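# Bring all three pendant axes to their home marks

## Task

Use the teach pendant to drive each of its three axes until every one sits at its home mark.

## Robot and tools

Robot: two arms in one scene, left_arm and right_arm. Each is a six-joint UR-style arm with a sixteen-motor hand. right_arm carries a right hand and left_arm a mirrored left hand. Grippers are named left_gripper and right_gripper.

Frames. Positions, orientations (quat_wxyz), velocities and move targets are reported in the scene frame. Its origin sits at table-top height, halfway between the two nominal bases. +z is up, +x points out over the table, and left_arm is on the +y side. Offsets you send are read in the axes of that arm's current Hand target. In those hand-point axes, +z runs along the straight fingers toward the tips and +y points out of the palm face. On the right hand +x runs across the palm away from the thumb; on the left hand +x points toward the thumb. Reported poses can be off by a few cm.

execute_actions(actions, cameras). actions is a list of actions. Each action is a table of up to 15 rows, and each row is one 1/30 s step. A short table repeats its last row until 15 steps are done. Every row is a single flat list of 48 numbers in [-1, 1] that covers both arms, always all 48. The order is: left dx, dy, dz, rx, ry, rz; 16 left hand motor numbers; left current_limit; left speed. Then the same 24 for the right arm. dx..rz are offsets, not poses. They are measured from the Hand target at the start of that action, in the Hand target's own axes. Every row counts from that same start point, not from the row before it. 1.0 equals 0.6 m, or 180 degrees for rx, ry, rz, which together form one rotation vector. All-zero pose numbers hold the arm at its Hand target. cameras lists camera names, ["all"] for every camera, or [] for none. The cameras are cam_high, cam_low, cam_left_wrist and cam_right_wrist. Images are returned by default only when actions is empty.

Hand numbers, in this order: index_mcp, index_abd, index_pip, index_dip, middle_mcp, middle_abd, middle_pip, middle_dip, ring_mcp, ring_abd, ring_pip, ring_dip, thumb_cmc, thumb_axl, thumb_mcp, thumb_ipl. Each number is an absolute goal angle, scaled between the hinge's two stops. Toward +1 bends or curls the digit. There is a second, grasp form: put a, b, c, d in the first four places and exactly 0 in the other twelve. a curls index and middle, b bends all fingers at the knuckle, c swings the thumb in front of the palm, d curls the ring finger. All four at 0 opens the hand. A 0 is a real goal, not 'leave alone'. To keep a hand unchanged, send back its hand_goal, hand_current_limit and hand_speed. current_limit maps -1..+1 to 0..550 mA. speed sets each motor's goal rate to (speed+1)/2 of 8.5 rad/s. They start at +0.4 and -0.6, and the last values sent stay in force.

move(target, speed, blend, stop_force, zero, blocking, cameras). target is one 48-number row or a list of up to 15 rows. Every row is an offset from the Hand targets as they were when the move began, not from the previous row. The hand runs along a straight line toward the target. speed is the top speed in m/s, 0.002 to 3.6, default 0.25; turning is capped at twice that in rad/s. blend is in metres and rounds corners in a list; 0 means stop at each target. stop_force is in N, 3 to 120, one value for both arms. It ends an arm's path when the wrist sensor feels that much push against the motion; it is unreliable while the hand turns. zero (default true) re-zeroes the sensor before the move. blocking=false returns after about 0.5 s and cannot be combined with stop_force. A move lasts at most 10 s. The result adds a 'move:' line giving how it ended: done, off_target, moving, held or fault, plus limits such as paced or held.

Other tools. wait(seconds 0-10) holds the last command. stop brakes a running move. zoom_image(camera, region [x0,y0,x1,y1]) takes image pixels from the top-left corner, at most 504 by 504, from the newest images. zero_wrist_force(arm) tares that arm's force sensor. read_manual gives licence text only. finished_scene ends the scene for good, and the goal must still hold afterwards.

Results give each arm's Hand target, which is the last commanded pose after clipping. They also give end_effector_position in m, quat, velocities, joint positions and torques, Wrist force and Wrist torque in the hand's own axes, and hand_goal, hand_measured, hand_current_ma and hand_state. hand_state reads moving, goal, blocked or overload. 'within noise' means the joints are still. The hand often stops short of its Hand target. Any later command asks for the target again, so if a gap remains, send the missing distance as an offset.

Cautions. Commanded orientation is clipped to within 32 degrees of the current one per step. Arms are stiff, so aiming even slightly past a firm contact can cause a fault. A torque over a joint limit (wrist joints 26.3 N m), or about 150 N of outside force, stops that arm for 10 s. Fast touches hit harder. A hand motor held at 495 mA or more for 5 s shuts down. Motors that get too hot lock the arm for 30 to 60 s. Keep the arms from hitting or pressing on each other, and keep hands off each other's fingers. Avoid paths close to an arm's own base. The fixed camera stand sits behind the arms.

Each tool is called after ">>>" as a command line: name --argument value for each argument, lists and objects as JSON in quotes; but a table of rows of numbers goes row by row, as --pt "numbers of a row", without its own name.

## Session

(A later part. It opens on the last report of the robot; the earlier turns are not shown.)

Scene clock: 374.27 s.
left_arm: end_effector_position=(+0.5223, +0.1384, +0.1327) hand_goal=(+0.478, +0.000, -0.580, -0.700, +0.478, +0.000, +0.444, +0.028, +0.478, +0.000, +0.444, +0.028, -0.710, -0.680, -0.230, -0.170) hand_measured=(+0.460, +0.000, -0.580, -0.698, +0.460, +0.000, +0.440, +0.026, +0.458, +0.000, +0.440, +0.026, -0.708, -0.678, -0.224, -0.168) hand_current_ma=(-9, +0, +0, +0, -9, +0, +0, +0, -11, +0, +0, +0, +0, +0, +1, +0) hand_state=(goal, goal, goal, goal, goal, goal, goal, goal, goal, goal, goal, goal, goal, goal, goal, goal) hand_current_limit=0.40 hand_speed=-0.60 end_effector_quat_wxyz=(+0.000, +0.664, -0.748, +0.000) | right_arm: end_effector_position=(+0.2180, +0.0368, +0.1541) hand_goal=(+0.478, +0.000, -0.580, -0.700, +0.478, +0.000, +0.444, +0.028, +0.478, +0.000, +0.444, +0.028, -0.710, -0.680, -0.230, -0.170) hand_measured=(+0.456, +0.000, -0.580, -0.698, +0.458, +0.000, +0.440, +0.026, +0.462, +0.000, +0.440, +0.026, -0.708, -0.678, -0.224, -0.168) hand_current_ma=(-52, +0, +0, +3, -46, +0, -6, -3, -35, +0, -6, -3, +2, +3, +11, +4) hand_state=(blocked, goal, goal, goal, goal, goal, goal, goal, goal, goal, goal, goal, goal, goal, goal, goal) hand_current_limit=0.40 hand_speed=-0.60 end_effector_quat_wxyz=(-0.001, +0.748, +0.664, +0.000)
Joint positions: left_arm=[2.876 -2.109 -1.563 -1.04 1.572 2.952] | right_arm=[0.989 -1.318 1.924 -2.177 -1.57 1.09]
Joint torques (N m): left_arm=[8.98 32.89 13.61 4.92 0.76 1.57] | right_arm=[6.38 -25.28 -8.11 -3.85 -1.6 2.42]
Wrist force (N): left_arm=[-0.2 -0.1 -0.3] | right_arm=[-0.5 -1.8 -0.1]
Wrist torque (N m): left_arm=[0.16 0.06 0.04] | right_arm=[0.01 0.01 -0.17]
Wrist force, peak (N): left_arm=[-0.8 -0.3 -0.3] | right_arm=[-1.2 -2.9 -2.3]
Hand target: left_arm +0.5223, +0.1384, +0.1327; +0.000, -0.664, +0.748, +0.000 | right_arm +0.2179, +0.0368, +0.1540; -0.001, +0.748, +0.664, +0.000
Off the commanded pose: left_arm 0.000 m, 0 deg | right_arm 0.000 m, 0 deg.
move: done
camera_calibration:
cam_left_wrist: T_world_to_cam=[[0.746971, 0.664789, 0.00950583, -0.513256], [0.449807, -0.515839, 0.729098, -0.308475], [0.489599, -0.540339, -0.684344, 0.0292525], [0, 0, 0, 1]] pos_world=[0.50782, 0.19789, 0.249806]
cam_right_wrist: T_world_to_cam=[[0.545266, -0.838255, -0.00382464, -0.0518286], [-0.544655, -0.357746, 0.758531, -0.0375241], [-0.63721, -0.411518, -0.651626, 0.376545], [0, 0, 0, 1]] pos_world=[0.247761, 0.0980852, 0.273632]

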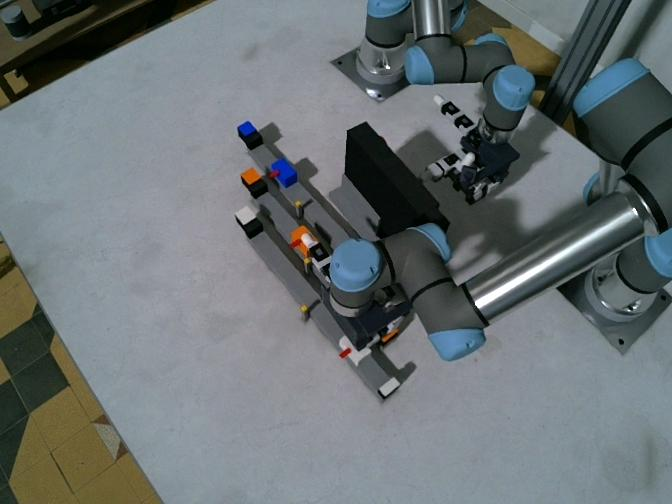

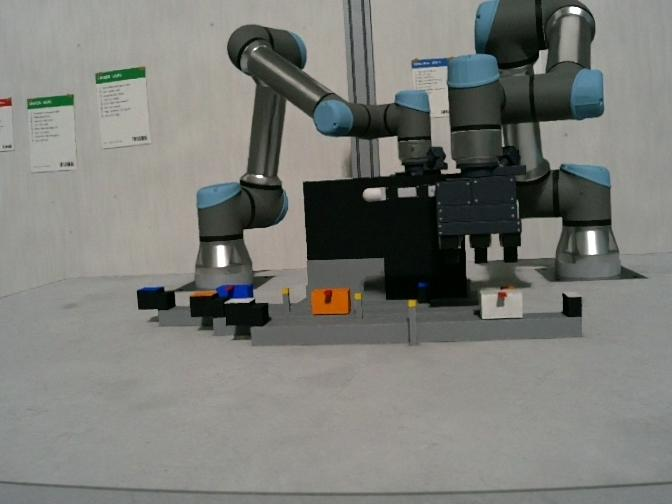

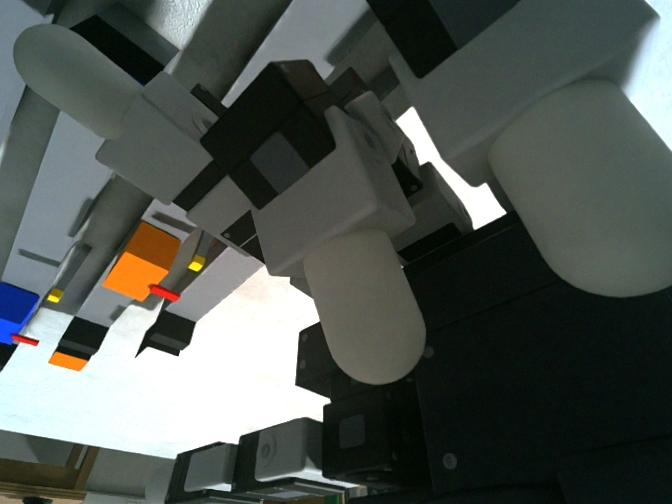

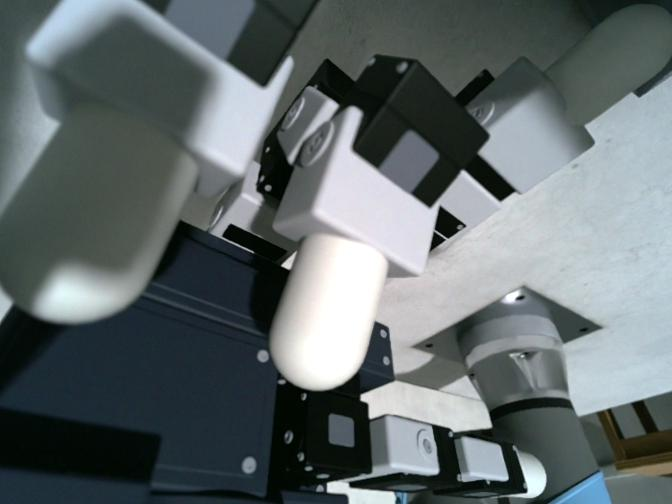

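>>> move --target '[0,0,0,0,0,0, 0.479,0.001,-0.58,-0.70,0.479,0,0.445,0.029,0.479,0,0.445,0.029,-0.71,-0.68,-0.23,-0.17, 0.4,-0.6, 0,0.075,0,0,0,0, 0.479,0.001,-0.58,-0.70,0.479,0,0.445,0.029,0.479,0,0.445,0.029,-0.71,-0.68,-0.23,-0.17, 0.4,-0.6]' --speed 0.02 --stop_force 6 --cameras '["cam_low", "cam_high"]'

Scene clock: 381.13 s.
left_arm: end_effector_position=(+0.5223, +0.1384, +0.1327) hand_goal=(+0.478, +0.000, -0.580, -0.700, +0.478, +0.000, +0.444, +0.028, +0.478, +0.000, +0.444, +0.028, -0.710, -0.680, -0.230, -0.170) hand_measured=(+0.460, +0.000, -0.580, -0.698, +0.460, +0.000, +0.440, +0.026, +0.458, +0.000, +0.440, +0.026, -0.708, -0.678, -0.224, -0.168) hand_current_ma=(-9, +0, +0, +0, -9, +0, +0, +0, -11, +0, +0, +0, +0, +0, +1, +0) hand_state=(goal, goal, goal, goal, goal, goal, goal, goal, goal, goal, goal, goal, goal, goal, goal, goal) hand_current_limit=0.40 hand_speed=-0.60 end_effector_quat_wxyz=(+0.000, +0.664, -0.748, +0.000) | right_arm: end_effector_position=(+0.2626, +0.0314, +0.1539) hand_goal=(+0.478, +0.000, -0.580, -0.700, +0.478, +0.000, +0.444, +0.028, +0.478, +0.000, +0.444, +0.028, -0.710, -0.680, -0.230, -0.170) hand_measured=(+0.456, +0.000, -0.580, -0.698, +0.458, +0.000, +0.440, +0.026, +0.462, +0.000, +0.440, +0.026, -0.708, -0.678, -0.224, -0.168) hand_current_ma=(-52, +0, +0, +3, -46, +0, -6, -3, -35, +0, -6, -3, +2, +3, +11, +4) hand_state=(blocked, goal, goal, goal, goal, goal, goal, goal, goal, goal, goal, goal, goal, goal, goal, goal) hand_current_limit=0.40 hand_speed=-0.60 end_effector_quat_wxyz=(-0.001, +0.748, +0.664, +0.000)
Joint positions: left_arm=[2.876 -2.109 -1.563 -1.04 1.572 2.952] | right_arm=[0.916 -1.292 1.89 -2.169 -1.57 1.017]
Joint torques (N m): left_arm=[9.21 32.52 13.57 4.71 1.65 1.51] | right_arm=[6.84 -44.35 -8.18 -3.78 0.51 2.24]
Wrist force (N): left_arm=[-0.5 0.1 -0.2] | right_arm=[-0.7 -1.7 -0.2]
Wrist torque (N m): left_arm=[0.17 0.10 0.01] | right_arm=[0.01 0.01 -0.12]
Wrist force, peak (N): left_arm=[-0.9 -0.2 -0.1] | right_arm=[-0.4 -2.1 -0.7]
Hand target: left_arm +0.5223, +0.1384, +0.1327; +0.000, -0.664, +0.748, +0.000 | right_arm +0.2626, +0.0315, +0.1539; -0.001, +0.748, +0.664, +0.000
Off the commanded pose: left_arm 0.000 m, 0 deg | right_arm 0.000 m, 0 deg.
move: done
Images, in order (width x height): cam_high 672x504, cam_low 672x504.

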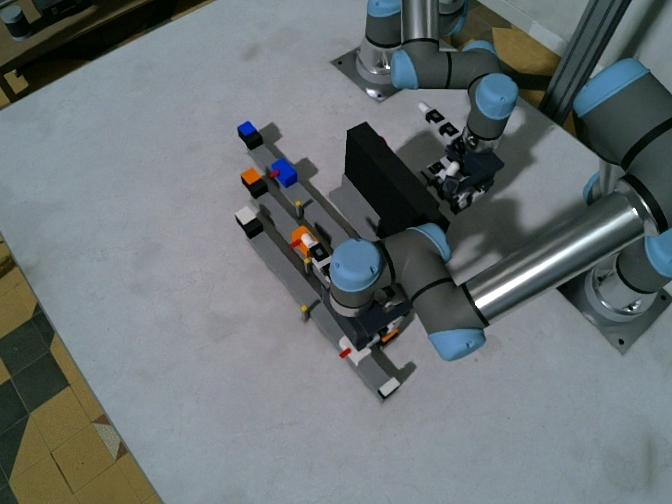

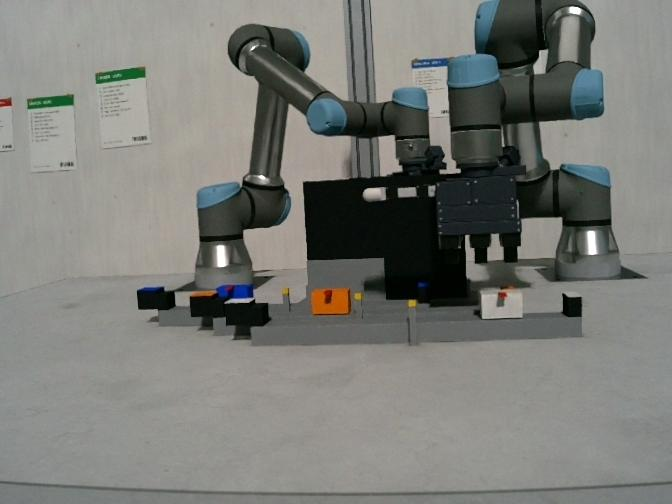

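>>> move --pt "0 0 0 0 0 0 0.479 0.001 -0.58 -0.70 0.479 0 0.445 0.029 0.479 0 0.445 0.029 -0.71 -0.68 -0.23 -0.17 0.4 -0.6 0 -0.0833 0 0 0 0 0.137 0.001 -0.58 -0.70 0.479 0 0.445 0.029 0.479 0 0.445 0.029 -0.71 -0.68 -0.23 -0.17 0.4 -0.6" --pt "0 0 0 0 0 0 0.479 0.001 -0.58 -0.70 0.479 0 0.445 0.029 0.479 0 0.445 0.029 -0.71 -0.68 -0.23 -0.17 0.4 -0.6 0 -0.0465 -0.0497 -0.1389 0 0 0.137 0.001 -0.58 -0.70 0.479 0 0.445 0.029 0.479 0 0.445 0.029 -0.71 -0.68 -0.23 -0.17 0.4 -0.6" --speed 0.1 --blend '[0.01, 0]' --cameras '["cam_right_wrist", "cam_high"]'

Scene clock: 396.03 s.
left_arm: end_effector_position=(+0.5223, +0.1384, +0.1327) hand_goal=(+0.478, +0.000, -0.580, -0.700, +0.478, +0.000, +0.444, +0.028, +0.478, +0.000, +0.444, +0.028, -0.710, -0.680, -0.230, -0.170) hand_measured=(+0.460, +0.000, -0.580, -0.698, +0.460, +0.000, +0.440, +0.026, +0.458, +0.000, +0.440, +0.026, -0.708, -0.678, -0.224, -0.168) hand_current_ma=(-9, +0, +0, +0, -9, +0, +0, +0, -11, +0, +0, +0, +0, +0, +1, +0) hand_state=(goal, goal, goal, goal, goal, goal, goal, goal, goal, goal, goal, goal, goal, goal, goal, goal) hand_current_limit=0.40 hand_speed=-0.60 end_effector_quat_wxyz=(+0.000, +0.664, -0.748, +0.000) | right_arm: end_effector_position=(+0.2348, +0.0347, +0.1836) hand_goal=(+0.136, +0.000, -0.580, -0.700, +0.478, +0.000, +0.444, +0.028, +0.478, +0.000, +0.444, +0.028, -0.710, -0.680, -0.230, -0.170) hand_measured=(+0.128, +0.000, -0.580, -0.698, +0.458, +0.000, +0.442, +0.026, +0.462, +0.000, +0.442, +0.026, -0.712, -0.678, -0.224, -0.168) hand_current_ma=(-14, +0, +0, +3, -46, +0, -3, -3, -35, +0, -3, -3, -1, +3, +11, +4) hand_state=(goal, goal, goal, goal, goal, goal, goal, goal, goal, goal, goal, goal, goal, goal, goal, goal) hand_current_limit=0.40 hand_speed=-0.60 end_effector_quat_wxyz=(+0.161, +0.730, +0.648, +0.143)
Joint positions: left_arm=[2.876 -2.109 -1.563 -1.04 1.572 2.952] | right_arm=[1.115 -1.271 2.002 -2.462 -1.977 1.184]
Joint torques (N m): left_arm=[8.83 33.29 14.66 4.65 1.51 1.58] | right_arm=[-8.71 -43.91 -27.54 -1.11 -0.98 -2.15]
Wrist force (N): left_arm=[-0.5 0.2 -0.3] | right_arm=[-0.5 -2.7 -0.6]
Wrist torque (N m): left_arm=[0.21 0.09 0.02] | right_arm=[-0.10 0.02 -0.21]
Wrist force, peak (N): left_arm=[-0.9 -0.3 0.2] | right_arm=[-0.4 -2.9 -0.7]
Hand target: left_arm +0.5223, +0.1384, +0.1327; +0.000, -0.664, +0.748, +0.000 | right_arm +0.2349, +0.0347, +0.1838; +0.161, +0.730, +0.648, +0.144
Off the commanded pose: left_arm 0.000 m, 0 deg | right_arm 0.000 m, 0 deg.
move: done
camera_calibration:
cam_right_wrist: T_world_to_cam=[[0.487086, -0.831436, 0.267325, -0.0990183], [-0.816571, -0.32499, 0.477067, 0.062901], [-0.309773, -0.450662, -0.837224, 0.364245], [0, 0, 0, 1]] pos_world=[0.212427, 0.102266, 0.301417]
Images, in order (width x height): cam_high 672x504, cam_right_wrist 672x504.

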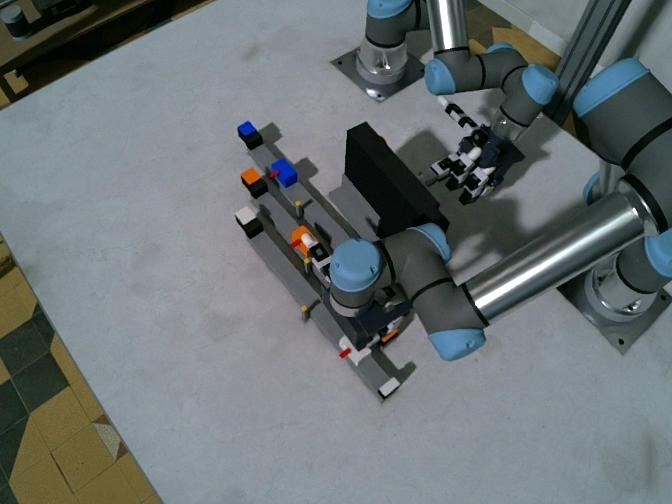

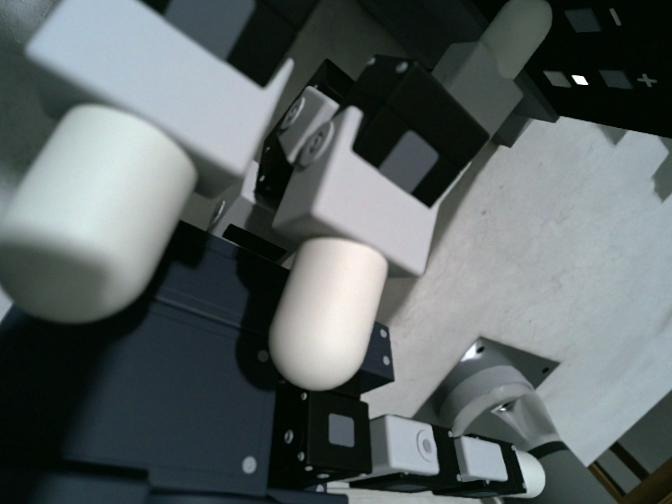

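>>> move --target '[0,0,0,0,0,0, 0.479,0.001,-0.58,-0.70,0.479,0,0.445,0.029,0.479,0,0.445,0.029,-0.71,-0.68,-0.23,-0.17, 0.4,-0.6, 0,0.0634,0.0296,0,0,0, 0.137,0.001,-0.58,-0.70,0.479,0,0.445,0.029,0.479,0,0.445,0.029,-0.71,-0.68,-0.23,-0.17, 0.4,-0.6]' --speed 0.02 --stop_force 5 --cameras '["cam_right_wrist"]'

Scene clock: 402.10 s.
left_arm: end_effector_position=(+0.5223, +0.1384, +0.1327) hand_goal=(+0.478, +0.000, -0.580, -0.700, +0.478, +0.000, +0.444, +0.028, +0.478, +0.000, +0.444, +0.028, -0.710, -0.680, -0.230, -0.170) hand_measured=(+0.460, +0.000, -0.580, -0.698, +0.460, +0.000, +0.440, +0.026, +0.458, +0.000, +0.440, +0.026, -0.708, -0.678, -0.224, -0.168) hand_current_ma=(-9, +0, +0, +0, -9, +0, +0, +0, -11, +0, +0, +0, +0, +0, +1, +0) hand_state=(goal, goal, goal, goal, goal, goal, goal, goal, goal, goal, goal, goal, goal, goal, goal, goal) hand_current_limit=0.40 hand_speed=-0.60 end_effector_quat_wxyz=(+0.000, +0.664, -0.748, +0.000) | right_arm: end_effector_position=(+0.2676, +0.0308, +0.1837) hand_goal=(+0.136, +0.000, -0.580, -0.700, +0.478, +0.000, +0.444, +0.028, +0.478, +0.000, +0.444, +0.028, -0.710, -0.680, -0.230, -0.170) hand_measured=(+0.132, +0.000, -0.580, -0.698, +0.458, +0.000, +0.442, +0.026, +0.462, +0.000, +0.442, +0.026, -0.712, -0.678, -0.224, -0.168) hand_current_ma=(-7, +0, +0, +3, -45, +0, -3, -3, -34, +0, -3, -3, -1, +3, +11, +4) hand_state=(goal, goal, goal, goal, goal, goal, goal, goal, goal, goal, goal, goal, goal, goal, goal, goal) hand_current_limit=0.40 hand_speed=-0.60 end_effector_quat_wxyz=(+0.161, +0.730, +0.648, +0.144)
Joint positions: left_arm=[2.876 -2.109 -1.563 -1.04 1.572 2.952] | right_arm=[1.056 -1.258 1.99 -2.489 -1.967 1.12]
Joint torques (N m): left_arm=[8.84 33.68 13.69 4.58 1.52 1.57] | right_arm=[3.15 -44.48 -7.12 -0.92 -2.95 0.49]
Wrist force (N): left_arm=[-0.7 -0.1 -0.3] | right_arm=[-0.7 -7.3 -2.8]
Wrist torque (N m): left_arm=[0.17 0.12 0.01] | right_arm=[-0.10 0.02 -0.19]
Wrist force, peak (N): left_arm=[-0.9 -0.2 0.0] | right_arm=[-1.0 -13.1 -6.3]
Hand target: left_arm +0.5223, +0.1384, +0.1327; +0.000, -0.664, +0.748, +0.000 | right_arm +0.2676, +0.0308, +0.1837; +0.161, +0.730, +0.648, +0.144 (not the last commanded pose)
Off the commanded pose: left_arm 0.000 m, 0 deg | right_arm 0.009 m, 0 deg.
move: contact (right_arm)
camera_calibration:
cam_right_wrist: T_world_to_cam=[[0.48699, -0.831486, 0.26734, -0.118108], [-0.816711, -0.325037, 0.476795, 0.0884416], [-0.309554, -0.450534, -0.837374, 0.372724], [0, 0, 0, 1]] pos_world=[0.245127, 0.0984663, 0.301516]
Images, in order (width x height): cam_right_wrist 672x504.

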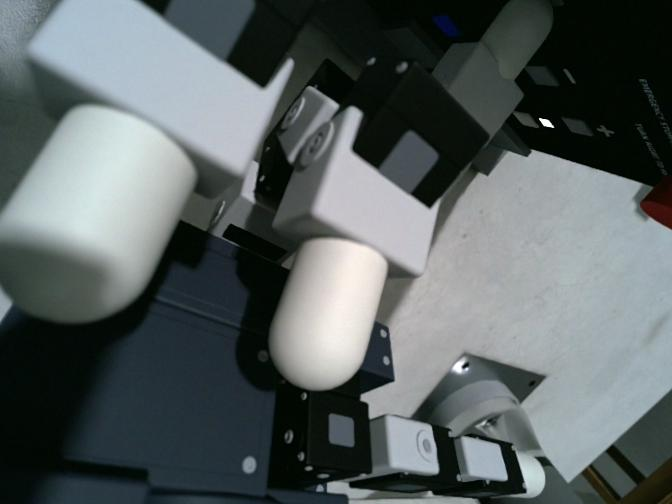

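>>> move --pt "0 0 0 0 0 0 0.479 0.001 -0.58 -0.70 0.479 0 0.445 0.029 0.479 0 0.445 0.029 -0.71 -0.68 -0.23 -0.17 0.4 -0.6 0 -0.0604 -0.0282 0 0 0 0.137 0.001 -0.58 -0.70 0.479 0 0.445 0.029 0.479 0 0.445 0.029 -0.71 -0.68 -0.23 -0.17 0.4 -0.6" --pt "0 0 0 0 0 0 0.479 0.001 -0.58 -0.70 0.479 0 0.445 0.029 0.479 0 0.445 0.029 -0.71 -0.68 -0.23 -0.17 0.4 -0.6 0.0833 -0.0604 -0.0282 0 0 0 0.137 0.001 -0.58 -0.70 0.479 0 0.445 0.029 0.479 0 0.445 0.029 -0.71 -0.68 -0.23 -0.17 0.4 -0.6" --speed 0.1 --blend '[0.02, 0]' --cameras '["cam_right_wrist"]'

>>> zoom_image --camera "cam_right_wrist" --region '[420, 0, 672, 220]'

Scene clock: 409.93 s.
left_arm: end_effector_position=(+0.5223, +0.1384, +0.1327) hand_goal=(+0.478, +0.000, -0.580, -0.700, +0.478, +0.000, +0.444, +0.028, +0.478, +0.000, +0.444, +0.028, -0.710, -0.680, -0.230, -0.170) hand_measured=(+0.460, +0.000, -0.580, -0.698, +0.460, +0.000, +0.440, +0.026, +0.458, +0.000, +0.440, +0.026, -0.708, -0.678, -0.224, -0.168) hand_current_ma=(-9, +0, +0, +0, -9, +0, +0, +0, -11, +0, +0, +0, +0, +0, +1, +0) hand_state=(goal, goal, goal, goal, goal, goal, goal, goal, goal, goal, goal, goal, goal, goal, goal, goal) hand_current_limit=0.40 hand_speed=-0.60 end_effector_quat_wxyz=(+0.000, +0.664, -0.748, +0.000) | right_arm: end_effector_position=(+0.2337, +0.0852, +0.1838) hand_goal=(+0.136, +0.000, -0.580, -0.700, +0.478, +0.000, +0.444, +0.028, +0.478, +0.000, +0.444, +0.028, -0.710, -0.680, -0.230, -0.170) hand_measured=(+0.128, +0.000, -0.580, -0.698, +0.458, +0.000, +0.442, +0.026, +0.462, +0.000, +0.442, +0.026, -0.712, -0.678, -0.224, -0.168) hand_current_ma=(-15, +0, +0, +3, -44, +0, -3, -3, -33, +0, -3, -3, -2, +3, +11, +4) hand_state=(goal, goal, goal, goal, goal, goal, goal, goal, goal, goal, goal, goal, goal, goal, goal, goal) hand_current_limit=0.40 hand_speed=-0.60 end_effector_quat_wxyz=(+0.161, +0.730, +0.648, +0.144)
Joint positions: left_arm=[2.876 -2.109 -1.563 -1.04 1.572 2.952] | right_arm=[1.158 -1.178 1.857 -2.392 -1.984 1.229]
Joint torques (N m): left_arm=[8.41 34.17 14.14 4.51 1.56 1.34] | right_arm=[-8.28 -40.27 -18.12 -4.25 -0.84 -2.59]
Wrist force (N): left_arm=[-0.6 -0.1 -0.2] | right_arm=[-0.7 -2.5 -0.5]
Wrist torque (N m): left_arm=[0.16 0.10 0.01] | right_arm=[-0.09 0.04 -0.16]
Wrist force, peak (N): left_arm=[-0.9 -0.4 -0.1] | right_arm=[-0.6 -7.7 -2.4]
Hand target: left_arm +0.5223, +0.1384, +0.1327; +0.000, -0.664, +0.748, +0.000 | right_arm +0.2338, +0.0852, +0.1838; +0.161, +0.730, +0.648, +0.144
Off the commanded pose: left_arm 0.000 m, 0 deg | right_arm 0.000 m, 0 deg.
move: done
camera_calibration:
cam_right_wrist: T_world_to_cam=[[0.487099, -0.8314, 0.267411, -0.0565829], [-0.816686, -0.325128, 0.476777, 0.0784526], [-0.309449, -0.450628, -0.837362, 0.386797], [0, 0, 0, 1]] pos_world=[0.211327, 0.152766, 0.301616]
Images, in order (width x height): cam_right_wrist 672x504.

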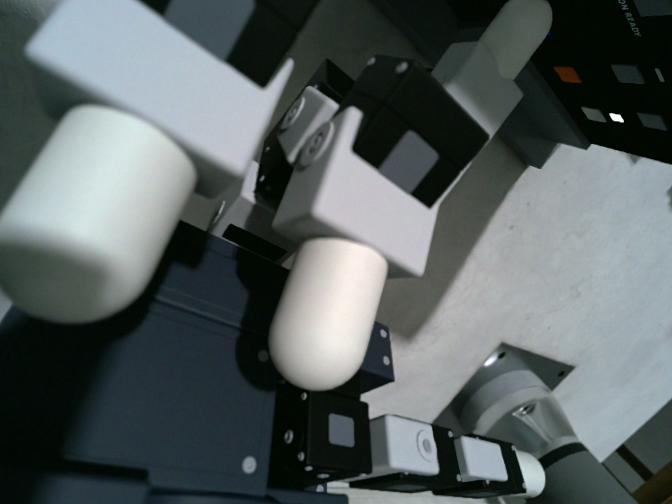

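Scaled by 2.000 from the camera's 672x504 image, which has a finer 960x720 frame.

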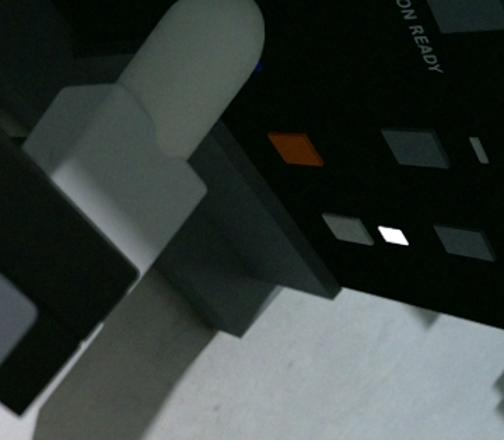

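>>> move --target '[0,0,0,0,0,0, 0.479,0.001,-0.58,-0.70,0.479,0,0.445,0.029,0.479,0,0.445,0.029,-0.71,-0.68,-0.23,-0.17, 0.4,-0.6, 0.06,0.0352,-0.0755,0,0,0, 0.137,0.001,-0.58,-0.70,0.479,0,0.445,0.029,0.479,0,0.445,0.029,-0.71,-0.68,-0.23,-0.17, 0.4,-0.6]' --speed 0.1 --cameras '["cam_right_wrist"]'

>>> zoom_image --camera "cam_right_wrist" --region '[420, 0, 672, 220]'

Scene clock: 415.70 s.
left_arm: end_effector_position=(+0.5223, +0.1384, +0.1327) hand_goal=(+0.478, +0.000, -0.580, -0.700, +0.478, +0.000, +0.444, +0.028, +0.478, +0.000, +0.444, +0.028, -0.710, -0.680, -0.230, -0.170) hand_measured=(+0.460, +0.000, -0.580, -0.698, +0.460, +0.000, +0.440, +0.026, +0.458, +0.000, +0.440, +0.026, -0.708, -0.678, -0.224, -0.168) hand_current_ma=(-9, +0, +0, +0, -9, +0, +0, +0, -11, +0, +0, +0, +0, +0, +1, +0) hand_state=(goal, goal, goal, goal, goal, goal, goal, goal, goal, goal, goal, goal, goal, goal, goal, goal) hand_current_limit=0.40 hand_speed=-0.60 end_effector_quat_wxyz=(+0.000, +0.664, -0.748, +0.000) | right_arm: end_effector_position=(+0.2380, +0.1209, +0.2337) hand_goal=(+0.136, +0.000, -0.580, -0.700, +0.478, +0.000, +0.444, +0.028, +0.478, +0.000, +0.444, +0.028, -0.710, -0.680, -0.230, -0.170) hand_measured=(+0.128, +0.000, -0.580, -0.698, +0.460, +0.000, +0.442, +0.026, +0.464, +0.000, +0.442, +0.026, -0.712, -0.678, -0.224, -0.168) hand_current_ma=(-16, +0, +0, +3, -42, +0, -3, -3, -32, +0, -3, -3, -2, +3, +11, +4) hand_state=(goal, goal, goal, goal, goal, goal, goal, goal, goal, goal, goal, goal, goal, goal, goal, goal) hand_current_limit=0.40 hand_speed=-0.60 end_effector_quat_wxyz=(+0.161, +0.730, +0.648, +0.144)
Joint positions: left_arm=[2.876 -2.109 -1.563 -1.04 1.572 2.952] | right_arm=[1.176 -1.174 1.694 -2.226 -1.986 1.249]
Joint torques (N m): left_arm=[8.21 33.94 14.37 4.37 1.48 1.54] | right_arm=[-7.46 -50.38 -17.92 -2.94 -1.06 -2.41]
Wrist force (N): left_arm=[-0.4 0.0 -0.1] | right_arm=[-0.9 -2.4 -0.4]
Wrist torque (N m): left_arm=[0.16 0.09 0.03] | right_arm=[-0.08 0.06 -0.22]
Wrist force, peak (N): left_arm=[-0.9 -0.1 -0.3] | right_arm=[-1.3 -3.1 0.0]
Hand target: left_arm +0.5223, +0.1384, +0.1327; +0.000, -0.664, +0.748, +0.000 | right_arm +0.2381, +0.1209, +0.2338; +0.161, +0.730, +0.648, +0.144
Off the commanded pose: left_arm 0.000 m, 0 deg | right_arm 0.000 m, 0 deg.
move: done
camera_calibration:
cam_right_wrist: T_world_to_cam=[[0.486951, -0.831502, 0.267363, -0.0421888], [-0.816734, -0.324997, 0.476782, 0.0697969], [-0.309553, -0.450534, -0.837374, 0.446054], [0, 0, 0, 1]] pos_world=[0.215627, 0.188566, 0.351516]
Images, in order (width x height): cam_right_wrist 672x504.

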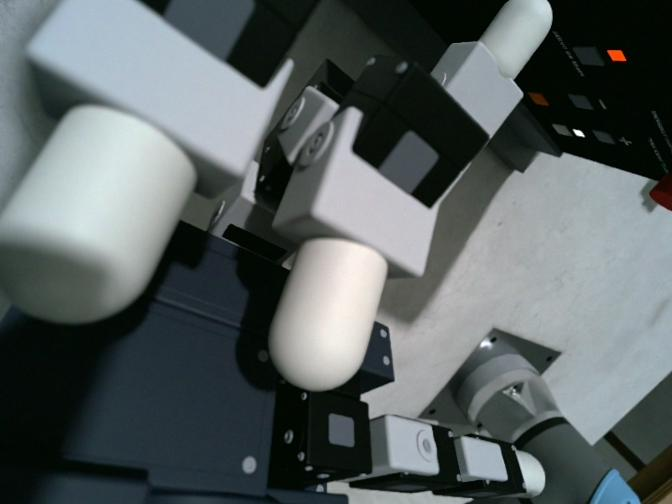

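Scaled by 2.000 from the camera's 672x504 image, which has a finer 960x720 frame.

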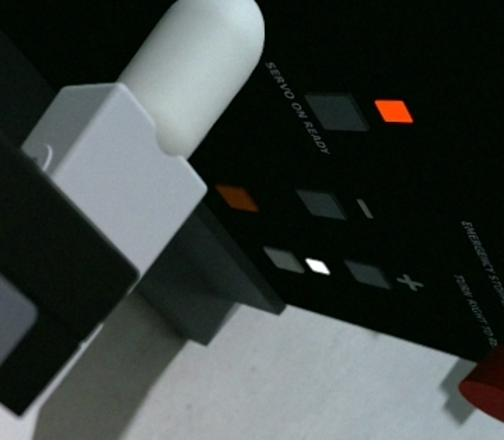

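>>> move --target '[0,0.05,0,0,0,0, 0.479,0.001,-0.58,-0.70,0.479,0,0.445,0.029,0.479,0,0.445,0.029,-0.71,-0.68,-0.23,-0.17, 0.4,-0.6, -0.1,0.0767,-0.1482,0,0,0, 0.137,0.001,-0.58,-0.70,0.479,0,0.445,0.029,0.479,0,0.445,0.029,-0.71,-0.68,-0.23,-0.17, 0.4,-0.6]' --speed 0.1 --cameras '["cam_right_wrist", "cam_high", "cam_low"]'

>>> zoom_image --camera "cam_right_wrist" --region '[440, 0, 672, 240]'

>>> zoom_image --camera "cam_high" --region '[320, 110, 500, 370]'

Scene clock: 425.70 s.
left_arm: end_effector_position=(+0.4925, +0.1419, +0.1328) hand_goal=(+0.478, +0.000, -0.580, -0.700, +0.478, +0.000, +0.444, +0.028, +0.478, +0.000, +0.444, +0.028, -0.710, -0.680, -0.230, -0.170) hand_measured=(+0.460, +0.000, -0.580, -0.698, +0.460, +0.000, +0.440, +0.026, +0.458, +0.000, +0.440, +0.026, -0.708, -0.678, -0.224, -0.168) hand_current_ma=(-9, +0, +0, +0, -9, +0, +0, +0, -11, +0, +0, +0, +0, +0, +1, +0) hand_state=(goal, goal, goal, goal, goal, goal, goal, goal, goal, goal, goal, goal, goal, goal, goal, goal) hand_current_limit=0.40 hand_speed=-0.60 end_effector_quat_wxyz=(-0.001, +0.664, -0.748, +0.000) | right_arm: end_effector_position=(+0.2352, +0.0608, +0.3338) hand_goal=(+0.136, +0.000, -0.580, -0.700, +0.478, +0.000, +0.444, +0.028, +0.478, +0.000, +0.444, +0.028, -0.710, -0.680, -0.230, -0.170) hand_measured=(+0.128, +0.000, -0.580, -0.698, +0.460, +0.000, +0.442, +0.026, +0.464, +0.000, +0.442, +0.026, -0.712, -0.678, -0.224, -0.168) hand_current_ma=(-16, +0, +0, +3, -42, +0, -3, -3, -32, +0, -3, -3, -2, +3, +11, +4) hand_state=(goal, goal, goal, goal, goal, goal, goal, goal, goal, goal, goal, goal, goal, goal, goal, goal) hand_current_limit=0.40 hand_speed=-0.60 end_effector_quat_wxyz=(+0.161, +0.730, +0.648, +0.144)
Joint positions: left_arm=[2.867 -2.052 -1.655 -1.005 1.572 2.943] | right_arm=[1.137 -1.402 1.722 -2.043 -1.98 1.206]
Joint torques (N m): left_arm=[-2.93 28.92 25.91 0.13 1.46 0.24] | right_arm=[7.05 -31.16 -32.59 -4.42 -0.5 2.17]
Wrist force (N): left_arm=[-0.2 -0.2 -0.2] | right_arm=[-0.4 -2.2 -0.5]
Wrist torque (N m): left_arm=[0.15 0.06 0.04] | right_arm=[-0.03 0.00 -0.13]
Wrist force, peak (N): left_arm=[-0.7 -0.3 -0.3] | right_arm=[-0.1 -3.2 0.3]
Hand target: left_arm +0.4925, +0.1419, +0.1327; +0.000, -0.664, +0.748, +0.000 | right_arm +0.2352, +0.0608, +0.3338; +0.161, +0.730, +0.648, +0.144
Off the commanded pose: left_arm 0.000 m, 0 deg | right_arm 0.000 m, 0 deg.
move: done
camera_calibration:
cam_right_wrist: T_world_to_cam=[[0.486999, -0.831474, 0.267363, -0.117632], [-0.816696, -0.325015, 0.476835, 0.000237101], [-0.309579, -0.450572, -0.837344, 0.501799], [0, 0, 0, 1]] pos_world=[0.212827, 0.128366, 0.451516]
Images, in order (width x height): cam_high 672x504, cam_low 672x504, cam_right_wrist 672x504.

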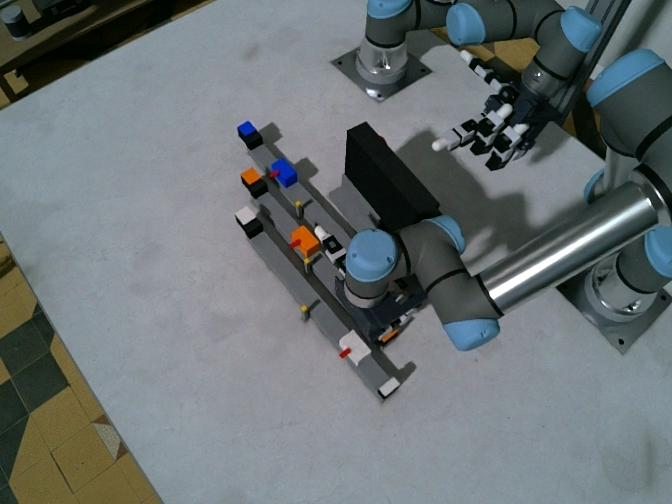

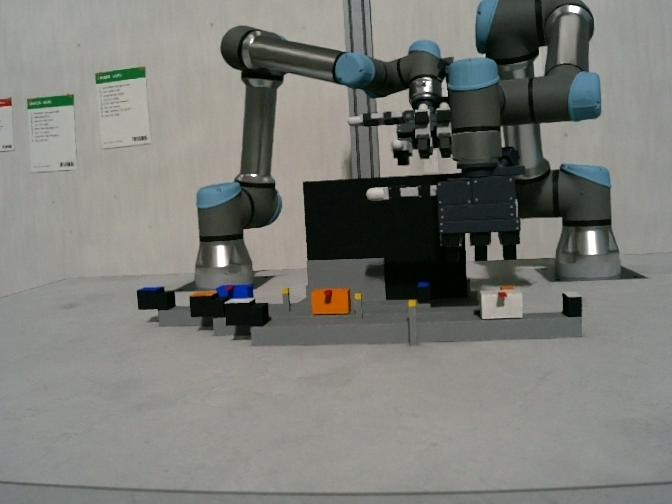

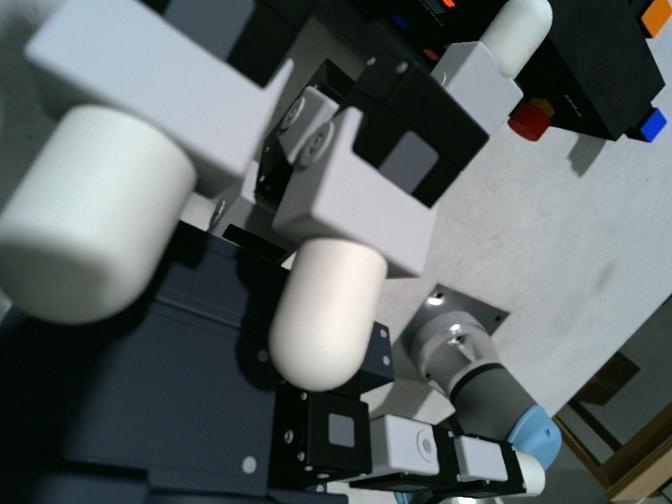

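Scaled by 2.100 from the camera's 672x504 image, which has a finer 960x720 frame.

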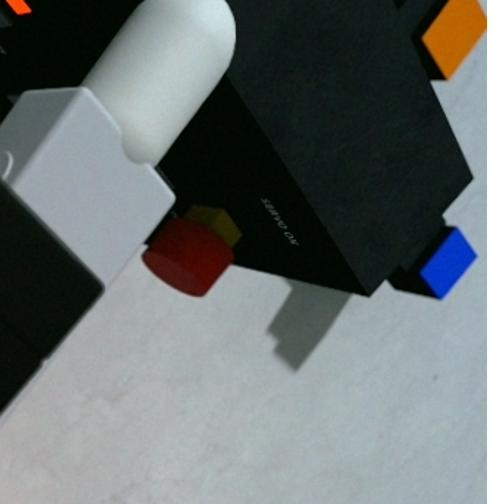

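Scaled by 1.938 from the camera's 672x504 image, which has a finer 960x720 frame.

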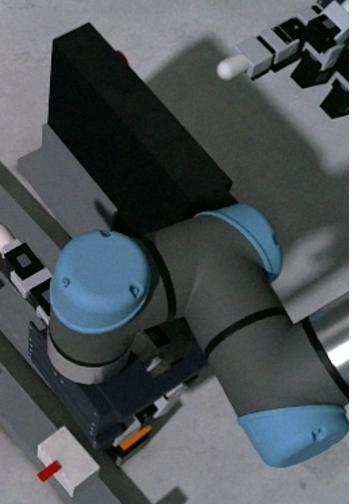

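>>> move --target '[0,0.0833,0,0,0,0, 0.479,0.001,-0.58,-0.70,0.479,0,0.445,0.029,0.479,0,0.445,0.029,-0.71,-0.68,-0.23,-0.17, 0.4,-0.6, 0,0,0,0,0,0, 0.137,0.001,-0.58,-0.70,0.479,0,0.445,0.029,0.479,0,0.445,0.029,-0.71,-0.68,-0.23,-0.17, 0.4,-0.6]' --speed 0.01 --stop_force 3 --cameras '["cam_right_wrist", "cam_high", "cam_low"]'

>>> zoom_image --camera "cam_right_wrist" --region '[440, 0, 672, 240]'

Scene clock: 433.53 s.
left_arm: end_effector_position=(+0.4549, +0.1464, +0.1327) hand_goal=(+0.478, +0.000, -0.580, -0.700, +0.478, +0.000, +0.444, +0.028, +0.478, +0.000, +0.444, +0.028, -0.710, -0.680, -0.230, -0.170) hand_measured=(+0.460, +0.000, -0.580, -0.698, +0.460, +0.000, +0.440, +0.026, +0.458, +0.000, +0.440, +0.026, -0.708, -0.678, -0.224, -0.168) hand_current_ma=(-9, +0, +0, +0, -9, +0, +0, +0, -11, +0, +0, +0, +0, +0, +1, +0) hand_state=(goal, goal, goal, goal, goal, goal, goal, goal, goal, goal, goal, goal, goal, goal, goal, goal) hand_current_limit=0.40 hand_speed=-0.60 end_effector_quat_wxyz=(+0.000, +0.664, -0.748, +0.000) | right_arm: end_effector_position=(+0.2352, +0.0608, +0.3338) hand_goal=(+0.136, +0.000, -0.580, -0.700, +0.478, +0.000, +0.444, +0.028, +0.478, +0.000, +0.444, +0.028, -0.710, -0.680, -0.230, -0.170) hand_measured=(+0.128, +0.000, -0.580, -0.698, +0.460, +0.000, +0.442, +0.026, +0.464, +0.000, +0.442, +0.026, -0.712, -0.678, -0.224, -0.168) hand_current_ma=(-16, +0, +0, +3, -42, +0, -3, -3, -32, +0, -3, -3, -2, +3, +11, +4) hand_state=(goal, goal, goal, goal, goal, goal, goal, goal, goal, goal, goal, goal, goal, goal, goal, goal) hand_current_limit=0.40 hand_speed=-0.60 end_effector_quat_wxyz=(+0.161, +0.730, +0.648, +0.144)
Joint positions: left_arm=[2.855 -1.982 -1.764 -0.966 1.572 2.93] | right_arm=[1.137 -1.402 1.722 -2.043 -1.98 1.207]
Joint torques (N m): left_arm=[8.36 26.09 22.37 -0.9 -0.8 1.39] | right_arm=[7.01 -40.92 -32.7 -0.93 -1.97 2.17]
Wrist force (N): left_arm=[-0.6 -2.6 -0.5] | right_arm=[-0.4 -2.2 -0.6]
Wrist torque (N m): left_arm=[0.06 0.11 -0.03] | right_arm=[-0.04 0.00 -0.15]
Wrist force, peak (N): left_arm=[-0.3 -3.5 -1.2] | right_arm=[-0.8 -2.7 -0.7]
Hand target: left_arm +0.4549, +0.1464, +0.1327; +0.000, -0.664, +0.748, +0.000 (not the last commanded pose) | right_arm +0.2352, +0.0608, +0.3338; +0.161, +0.730, +0.648, +0.144
Off the commanded pose: left_arm 0.012 m, 0 deg | right_arm 0.000 m, 0 deg.
move: contact (left_arm)
camera_calibration:
cam_right_wrist: T_world_to_cam=[[0.487058, -0.831459, 0.2673, -0.117596], [-0.81667, -0.325106, 0.476818, 0.000121557], [-0.309554, -0.450535, -0.837374, 0.501855], [0, 0, 0, 1]] pos_world=[0.212727, 0.128366, 0.451616]
Images, in order (width x height): cam_high 672x504, cam_low 672x504, cam_right_wrist 672x504.

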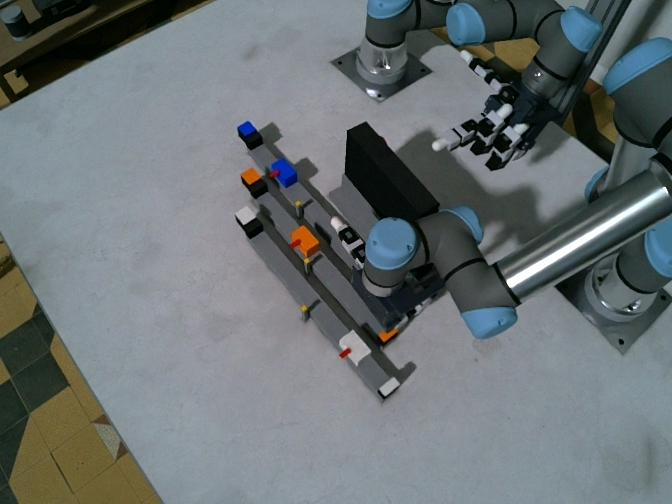

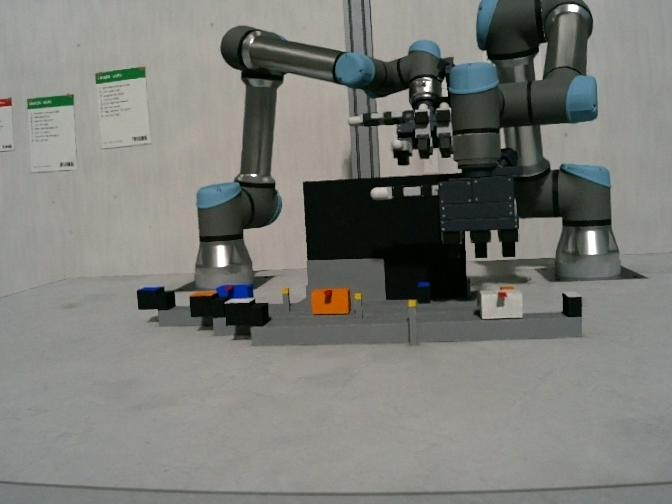

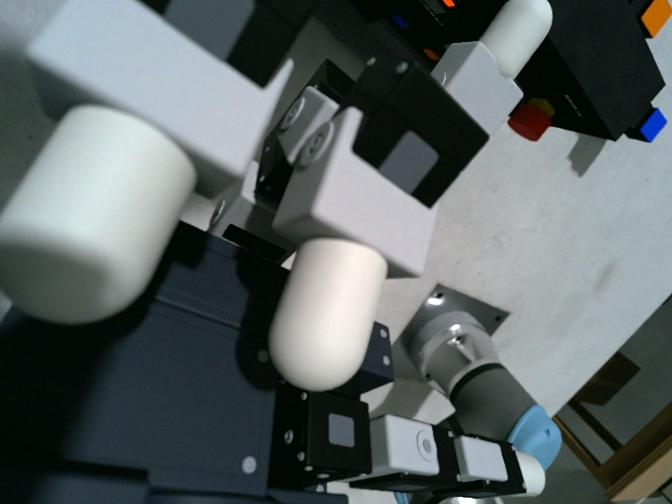

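Scaled by 2.100 from the camera's 672x504 image, which has a finer 960x720 frame.

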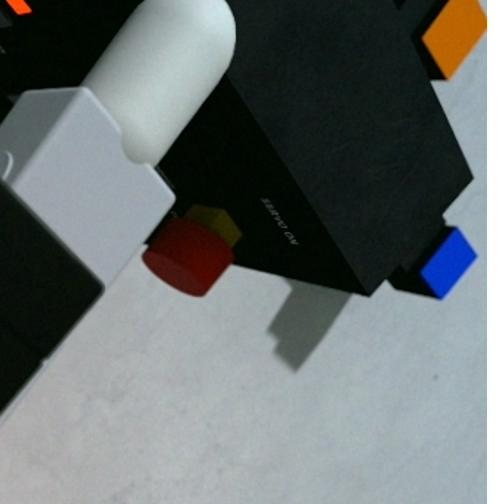

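>>> move --target '[0,0.0025,0,0,0,0, 0.479,0.001,-0.58,-0.70,0.479,0,0.445,0.029,0.479,0,0.445,0.029,-0.71,-0.68,-0.23,-0.17, 0.4,-0.6, 0,0,0,0,0,0, 0.137,0.001,-0.58,-0.70,0.479,0,0.445,0.029,0.479,0,0.445,0.029,-0.71,-0.68,-0.23,-0.17, 0.4,-0.6]' --speed 0.01 --cameras '["cam_right_wrist"]'

>>> zoom_image --camera "cam_right_wrist" --region '[440, 0, 672, 240]'

Scene clock: 437.63 s.
left_arm: end_effector_position=(+0.4534, +0.1466, +0.1327) hand_goal=(+0.478, +0.000, -0.580, -0.700, +0.478, +0.000, +0.444, +0.028, +0.478, +0.000, +0.444, +0.028, -0.710, -0.680, -0.230, -0.170) hand_measured=(+0.460, +0.000, -0.580, -0.698, +0.460, +0.000, +0.440, +0.026, +0.458, +0.000, +0.440, +0.026, -0.708, -0.678, -0.224, -0.168) hand_current_ma=(-9, +0, +0, +0, -9, +0, +0, +0, -11, +0, +0, +0, +0, +0, +1, +0) hand_state=(goal, goal, goal, goal, goal, goal, goal, goal, goal, goal, goal, goal, goal, goal, goal, goal) hand_current_limit=0.40 hand_speed=-0.60 end_effector_quat_wxyz=(+0.000, +0.664, -0.748, +0.000) | right_arm: end_effector_position=(+0.2352, +0.0608, +0.3338) hand_goal=(+0.136, +0.000, -0.580, -0.700, +0.478, +0.000, +0.444, +0.028, +0.478, +0.000, +0.444, +0.028, -0.710, -0.680, -0.230, -0.170) hand_measured=(+0.128, +0.000, -0.580, -0.698, +0.460, +0.000, +0.442, +0.026, +0.464, +0.000, +0.442, +0.026, -0.712, -0.678, -0.224, -0.168) hand_current_ma=(-16, +0, +0, +3, -42, +0, -3, -3, -32, +0, -3, -3, -2, +3, +11, +4) hand_state=(goal, goal, goal, goal, goal, goal, goal, goal, goal, goal, goal, goal, goal, goal, goal, goal) hand_current_limit=0.40 hand_speed=-0.60 end_effector_quat_wxyz=(+0.161, +0.730, +0.648, +0.144)
Joint positions: left_arm=[2.854 -1.979 -1.768 -0.964 1.572 2.929] | right_arm=[1.137 -1.402 1.722 -2.043 -1.98 1.207]
Joint torques (N m): left_arm=[-12.89 45.23 16.44 4.42 -0.79 -1.41] | right_arm=[7.33 -41.39 -32.44 -1.19 -2.02 2.14]
Wrist force (N): left_arm=[-0.6 -3.1 0.3] | right_arm=[-0.7 -2.3 -0.5]
Wrist torque (N m): left_arm=[0.01 0.07 0.02] | right_arm=[-0.05 0.03 -0.18]
Wrist force, peak (N): left_arm=[-0.2 -4.0 -0.9] | right_arm=[-0.9 -2.4 -0.8]
Hand target: left_arm +0.4534, +0.1466, +0.1327; +0.000, -0.664, +0.748, +0.000 | right_arm +0.2352, +0.0608, +0.3338; +0.161, +0.730, +0.648, +0.144
Off the commanded pose: left_arm 0.000 m, 0 deg | right_arm 0.000 m, 0 deg.
move: done
camera_calibration:
cam_right_wrist: T_world_to_cam=[[0.487058, -0.831459, 0.2673, -0.117596], [-0.81667, -0.325106, 0.476818, 0.000121557], [-0.309554, -0.450535, -0.837374, 0.501855], [0, 0, 0, 1]] pos_world=[0.212727, 0.128366, 0.451616]
Images, in order (width x height): cam_right_wrist 672x504.

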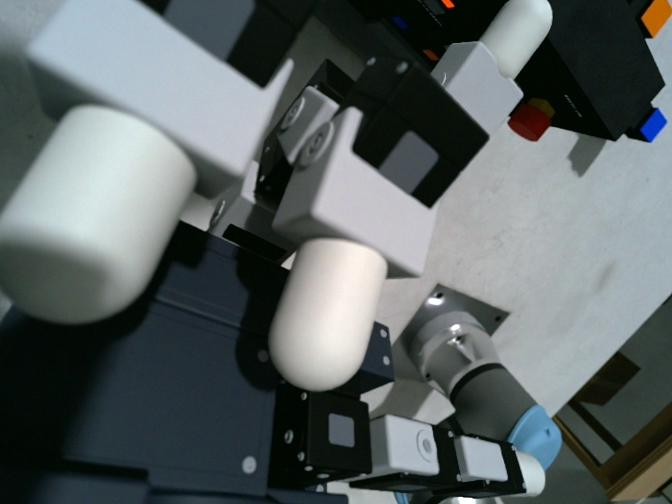

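Scaled by 2.100 from the camera's 672x504 image, which has a finer 960x720 frame.

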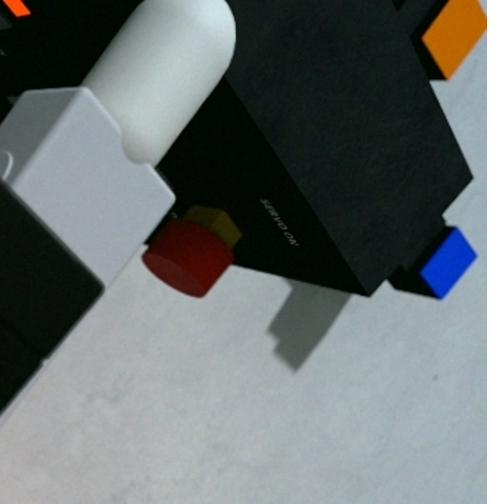

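>>> move --target '[0,0.0033,0,0,0,0, 0.479,0.001,-0.58,-0.70,0.479,0,0.445,0.029,0.479,0,0.445,0.029,-0.71,-0.68,-0.23,-0.17, 0.4,-0.6, 0,0,0,0,0,0, 0.137,0.001,-0.58,-0.70,0.479,0,0.445,0.029,0.479,0,0.445,0.029,-0.71,-0.68,-0.23,-0.17, 0.4,-0.6]' --speed 0.01 --cameras '["cam_right_wrist"]'

>>> zoom_image --camera "cam_right_wrist" --region '[440, 0, 672, 240]'

Scene clock: 441.50 s.
left_arm: end_effector_position=(+0.4514, +0.1468, +0.1327) hand_goal=(+0.478, +0.000, -0.580, -0.700, +0.478, +0.000, +0.444, +0.028, +0.478, +0.000, +0.444, +0.028, -0.710, -0.680, -0.230, -0.170) hand_measured=(+0.460, +0.004, -0.580, -0.698, +0.460, +0.000, +0.440, +0.026, +0.458, +0.000, +0.440, +0.026, -0.708, -0.678, -0.224, -0.168) hand_current_ma=(-9, +0, +0, +0, -9, +0, +0, +0, -11, +0, +0, +0, +0, +0, +1, +0) hand_state=(goal, goal, goal, goal, goal, goal, goal, goal, goal, goal, goal, goal, goal, goal, goal, goal) hand_current_limit=0.40 hand_speed=-0.60 end_effector_quat_wxyz=(+0.000, +0.664, -0.748, +0.000) | right_arm: end_effector_position=(+0.2352, +0.0608, +0.3338) hand_goal=(+0.136, +0.000, -0.580, -0.700, +0.478, +0.000, +0.444, +0.028, +0.478, +0.000, +0.444, +0.028, -0.710, -0.680, -0.230, -0.170) hand_measured=(+0.128, +0.000, -0.580, -0.698, +0.460, +0.000, +0.442, +0.026, +0.464, +0.000, +0.442, +0.026, -0.712, -0.678, -0.224, -0.168) hand_current_ma=(-16, +0, +0, +3, -42, +0, -3, -3, -32, +0, -3, -3, -2, +3, +11, +4) hand_state=(goal, goal, goal, goal, goal, goal, goal, goal, goal, goal, goal, goal, goal, goal, goal, goal) hand_current_limit=0.40 hand_speed=-0.60 end_effector_quat_wxyz=(+0.161, +0.730, +0.648, +0.144)
Joint positions: left_arm=[2.853 -1.976 -1.774 -0.963 1.572 2.929] | right_arm=[1.137 -1.402 1.722 -2.043 -1.98 1.207]
Joint torques (N m): left_arm=[-12.2 43.61 19.01 4.44 -1.13 -1.37] | right_arm=[6.73 -40.14 -32.17 -1.07 -1.99 2.29]
Wrist force (N): left_arm=[-0.3 -4.0 -0.9] | right_arm=[-0.7 -2.0 -0.6]
Wrist torque (N m): left_arm=[-0.03 0.06 0.02] | right_arm=[-0.02 0.03 -0.17]
Wrist force, peak (N): left_arm=[-0.2 -4.5 -0.7] | right_arm=[-0.6 -2.5 -0.8]
Hand target: left_arm +0.4515, +0.1468, +0.1327; +0.000, -0.664, +0.748, +0.000 | right_arm +0.2352, +0.0608, +0.3338; +0.161, +0.730, +0.648, +0.144
Off the commanded pose: left_arm 0.000 m, 0 deg | right_arm 0.000 m, 0 deg.
move: done
camera_calibration:
cam_right_wrist: T_world_to_cam=[[0.487058, -0.831459, 0.2673, -0.117596], [-0.81667, -0.325106, 0.476818, 0.000121557], [-0.309554, -0.450535, -0.837374, 0.501855], [0, 0, 0, 1]] pos_world=[0.212727, 0.128366, 0.451616]
Images, in order (width x height): cam_right_wrist 672x504.

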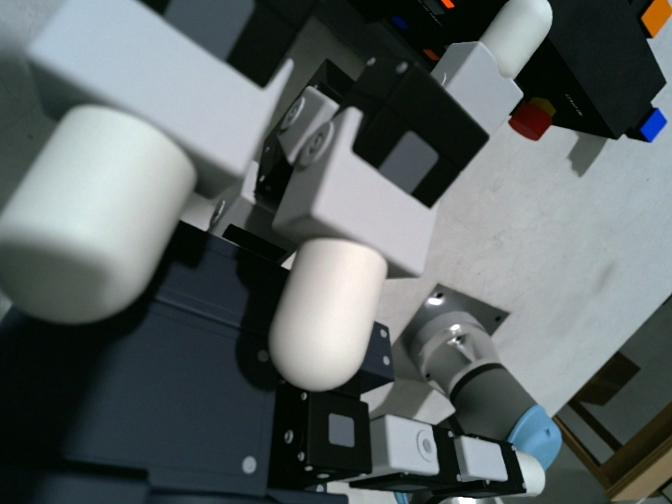

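Scaled by 2.100 from the camera's 672x504 image, which has a finer 960x720 frame.

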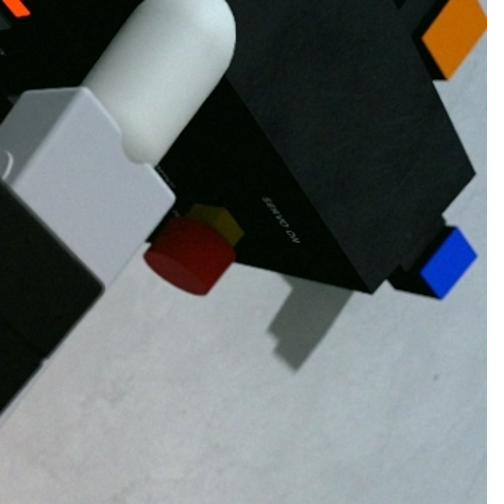

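>>> move --target '[0,0.0033,0,0,0,0, 0.479,0.001,-0.58,-0.70,0.479,0,0.445,0.029,0.479,0,0.445,0.029,-0.71,-0.68,-0.23,-0.17, 0.4,-0.6, 0,0,0,0,0,0, 0.137,0.001,-0.58,-0.70,0.479,0,0.445,0.029,0.479,0,0.445,0.029,-0.71,-0.68,-0.23,-0.17, 0.4,-0.6]' --speed 0.01 --cameras '["cam_right_wrist"]'

>>> zoom_image --camera "cam_right_wrist" --region '[440, 0, 672, 240]'

Scene clock: 448.60 s.
left_arm: end_effector_position=(+0.4495, +0.1471, +0.1327) hand_goal=(+0.478, +0.000, -0.580, -0.700, +0.478, +0.000, +0.444, +0.028, +0.478, +0.000, +0.444, +0.028, -0.710, -0.680, -0.230, -0.170) hand_measured=(+0.460, +0.004, -0.580, -0.698, +0.460, +0.000, +0.440, +0.026, +0.458, +0.000, +0.440, +0.026, -0.708, -0.678, -0.224, -0.168) hand_current_ma=(-9, +0, +0, +0, -9, +0, +0, +0, -11, +0, +0, +0, +0, +0, +1, +0) hand_state=(goal, goal, goal, goal, goal, goal, goal, goal, goal, goal, goal, goal, goal, goal, goal, goal) hand_current_limit=0.40 hand_speed=-0.60 end_effector_quat_wxyz=(+0.000, +0.664, -0.748, +0.000) | right_arm: end_effector_position=(+0.2352, +0.0608, +0.3338) hand_goal=(+0.136, +0.000, -0.580, -0.700, +0.478, +0.000, +0.444, +0.028, +0.478, +0.000, +0.444, +0.028, -0.710, -0.680, -0.230, -0.170) hand_measured=(+0.128, +0.000, -0.580, -0.698, +0.460, +0.000, +0.442, +0.026, +0.464, +0.000, +0.442, +0.026, -0.712, -0.678, -0.224, -0.168) hand_current_ma=(-16, +0, +0, +3, -42, +0, -3, -3, -32, +0, -3, -3, -2, +3, +11, +4) hand_state=(goal, goal, goal, goal, goal, goal, goal, goal, goal, goal, goal, goal, goal, goal, goal, goal) hand_current_limit=0.40 hand_speed=-0.60 end_effector_quat_wxyz=(+0.161, +0.730, +0.648, +0.144)
Joint positions: left_arm=[2.853 -1.972 -1.779 -0.961 1.572 2.928] | right_arm=[1.137 -1.402 1.722 -2.043 -1.98 1.207]
Joint torques (N m): left_arm=[-12.84 42.73 17.28 3.9 -0.76 -1.23] | right_arm=[5.79 -39.04 -32.16 -1.51 -1.94 2.37]
Wrist force (N): left_arm=[-1.1 -5.8 0.6] | right_arm=[-0.5 -2.3 -0.8]
Wrist torque (N m): left_arm=[-0.13 0.12 -0.03] | right_arm=[-0.02 0.02 -0.17]
Wrist force, peak (N): left_arm=[-0.8 -5.9 -0.6] | right_arm=[-0.7 -2.6 -0.6]
Hand target: left_arm +0.4495, +0.1471, +0.1327; +0.000, -0.664, +0.748, +0.000 | right_arm +0.2352, +0.0608, +0.3338; +0.161, +0.730, +0.648, +0.144
Off the commanded pose: left_arm 0.000 m, 0 deg | right_arm 0.000 m, 0 deg.
move: done
camera_calibration:
cam_right_wrist: T_world_to_cam=[[0.487058, -0.831459, 0.2673, -0.117596], [-0.81667, -0.325106, 0.476818, 0.000121557], [-0.309554, -0.450535, -0.837374, 0.501855], [0, 0, 0, 1]] pos_world=[0.212727, 0.128366, 0.451616]
Images, in order (width x height): cam_right_wrist 672x504.

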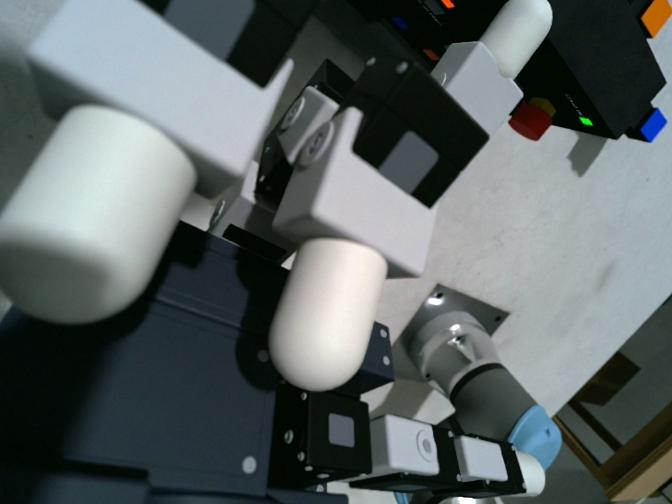

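Scaled by 2.100 from the camera's 672x504 image, which has a finer 960x720 frame.

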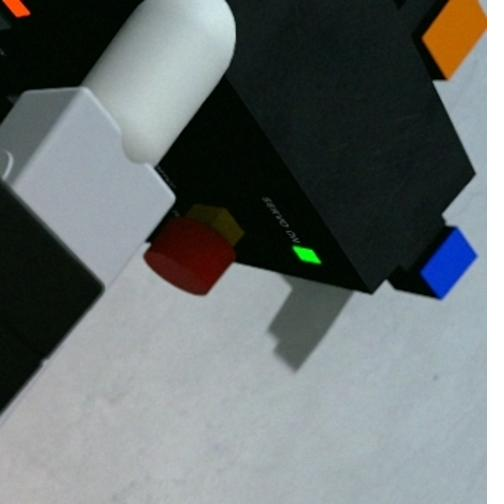

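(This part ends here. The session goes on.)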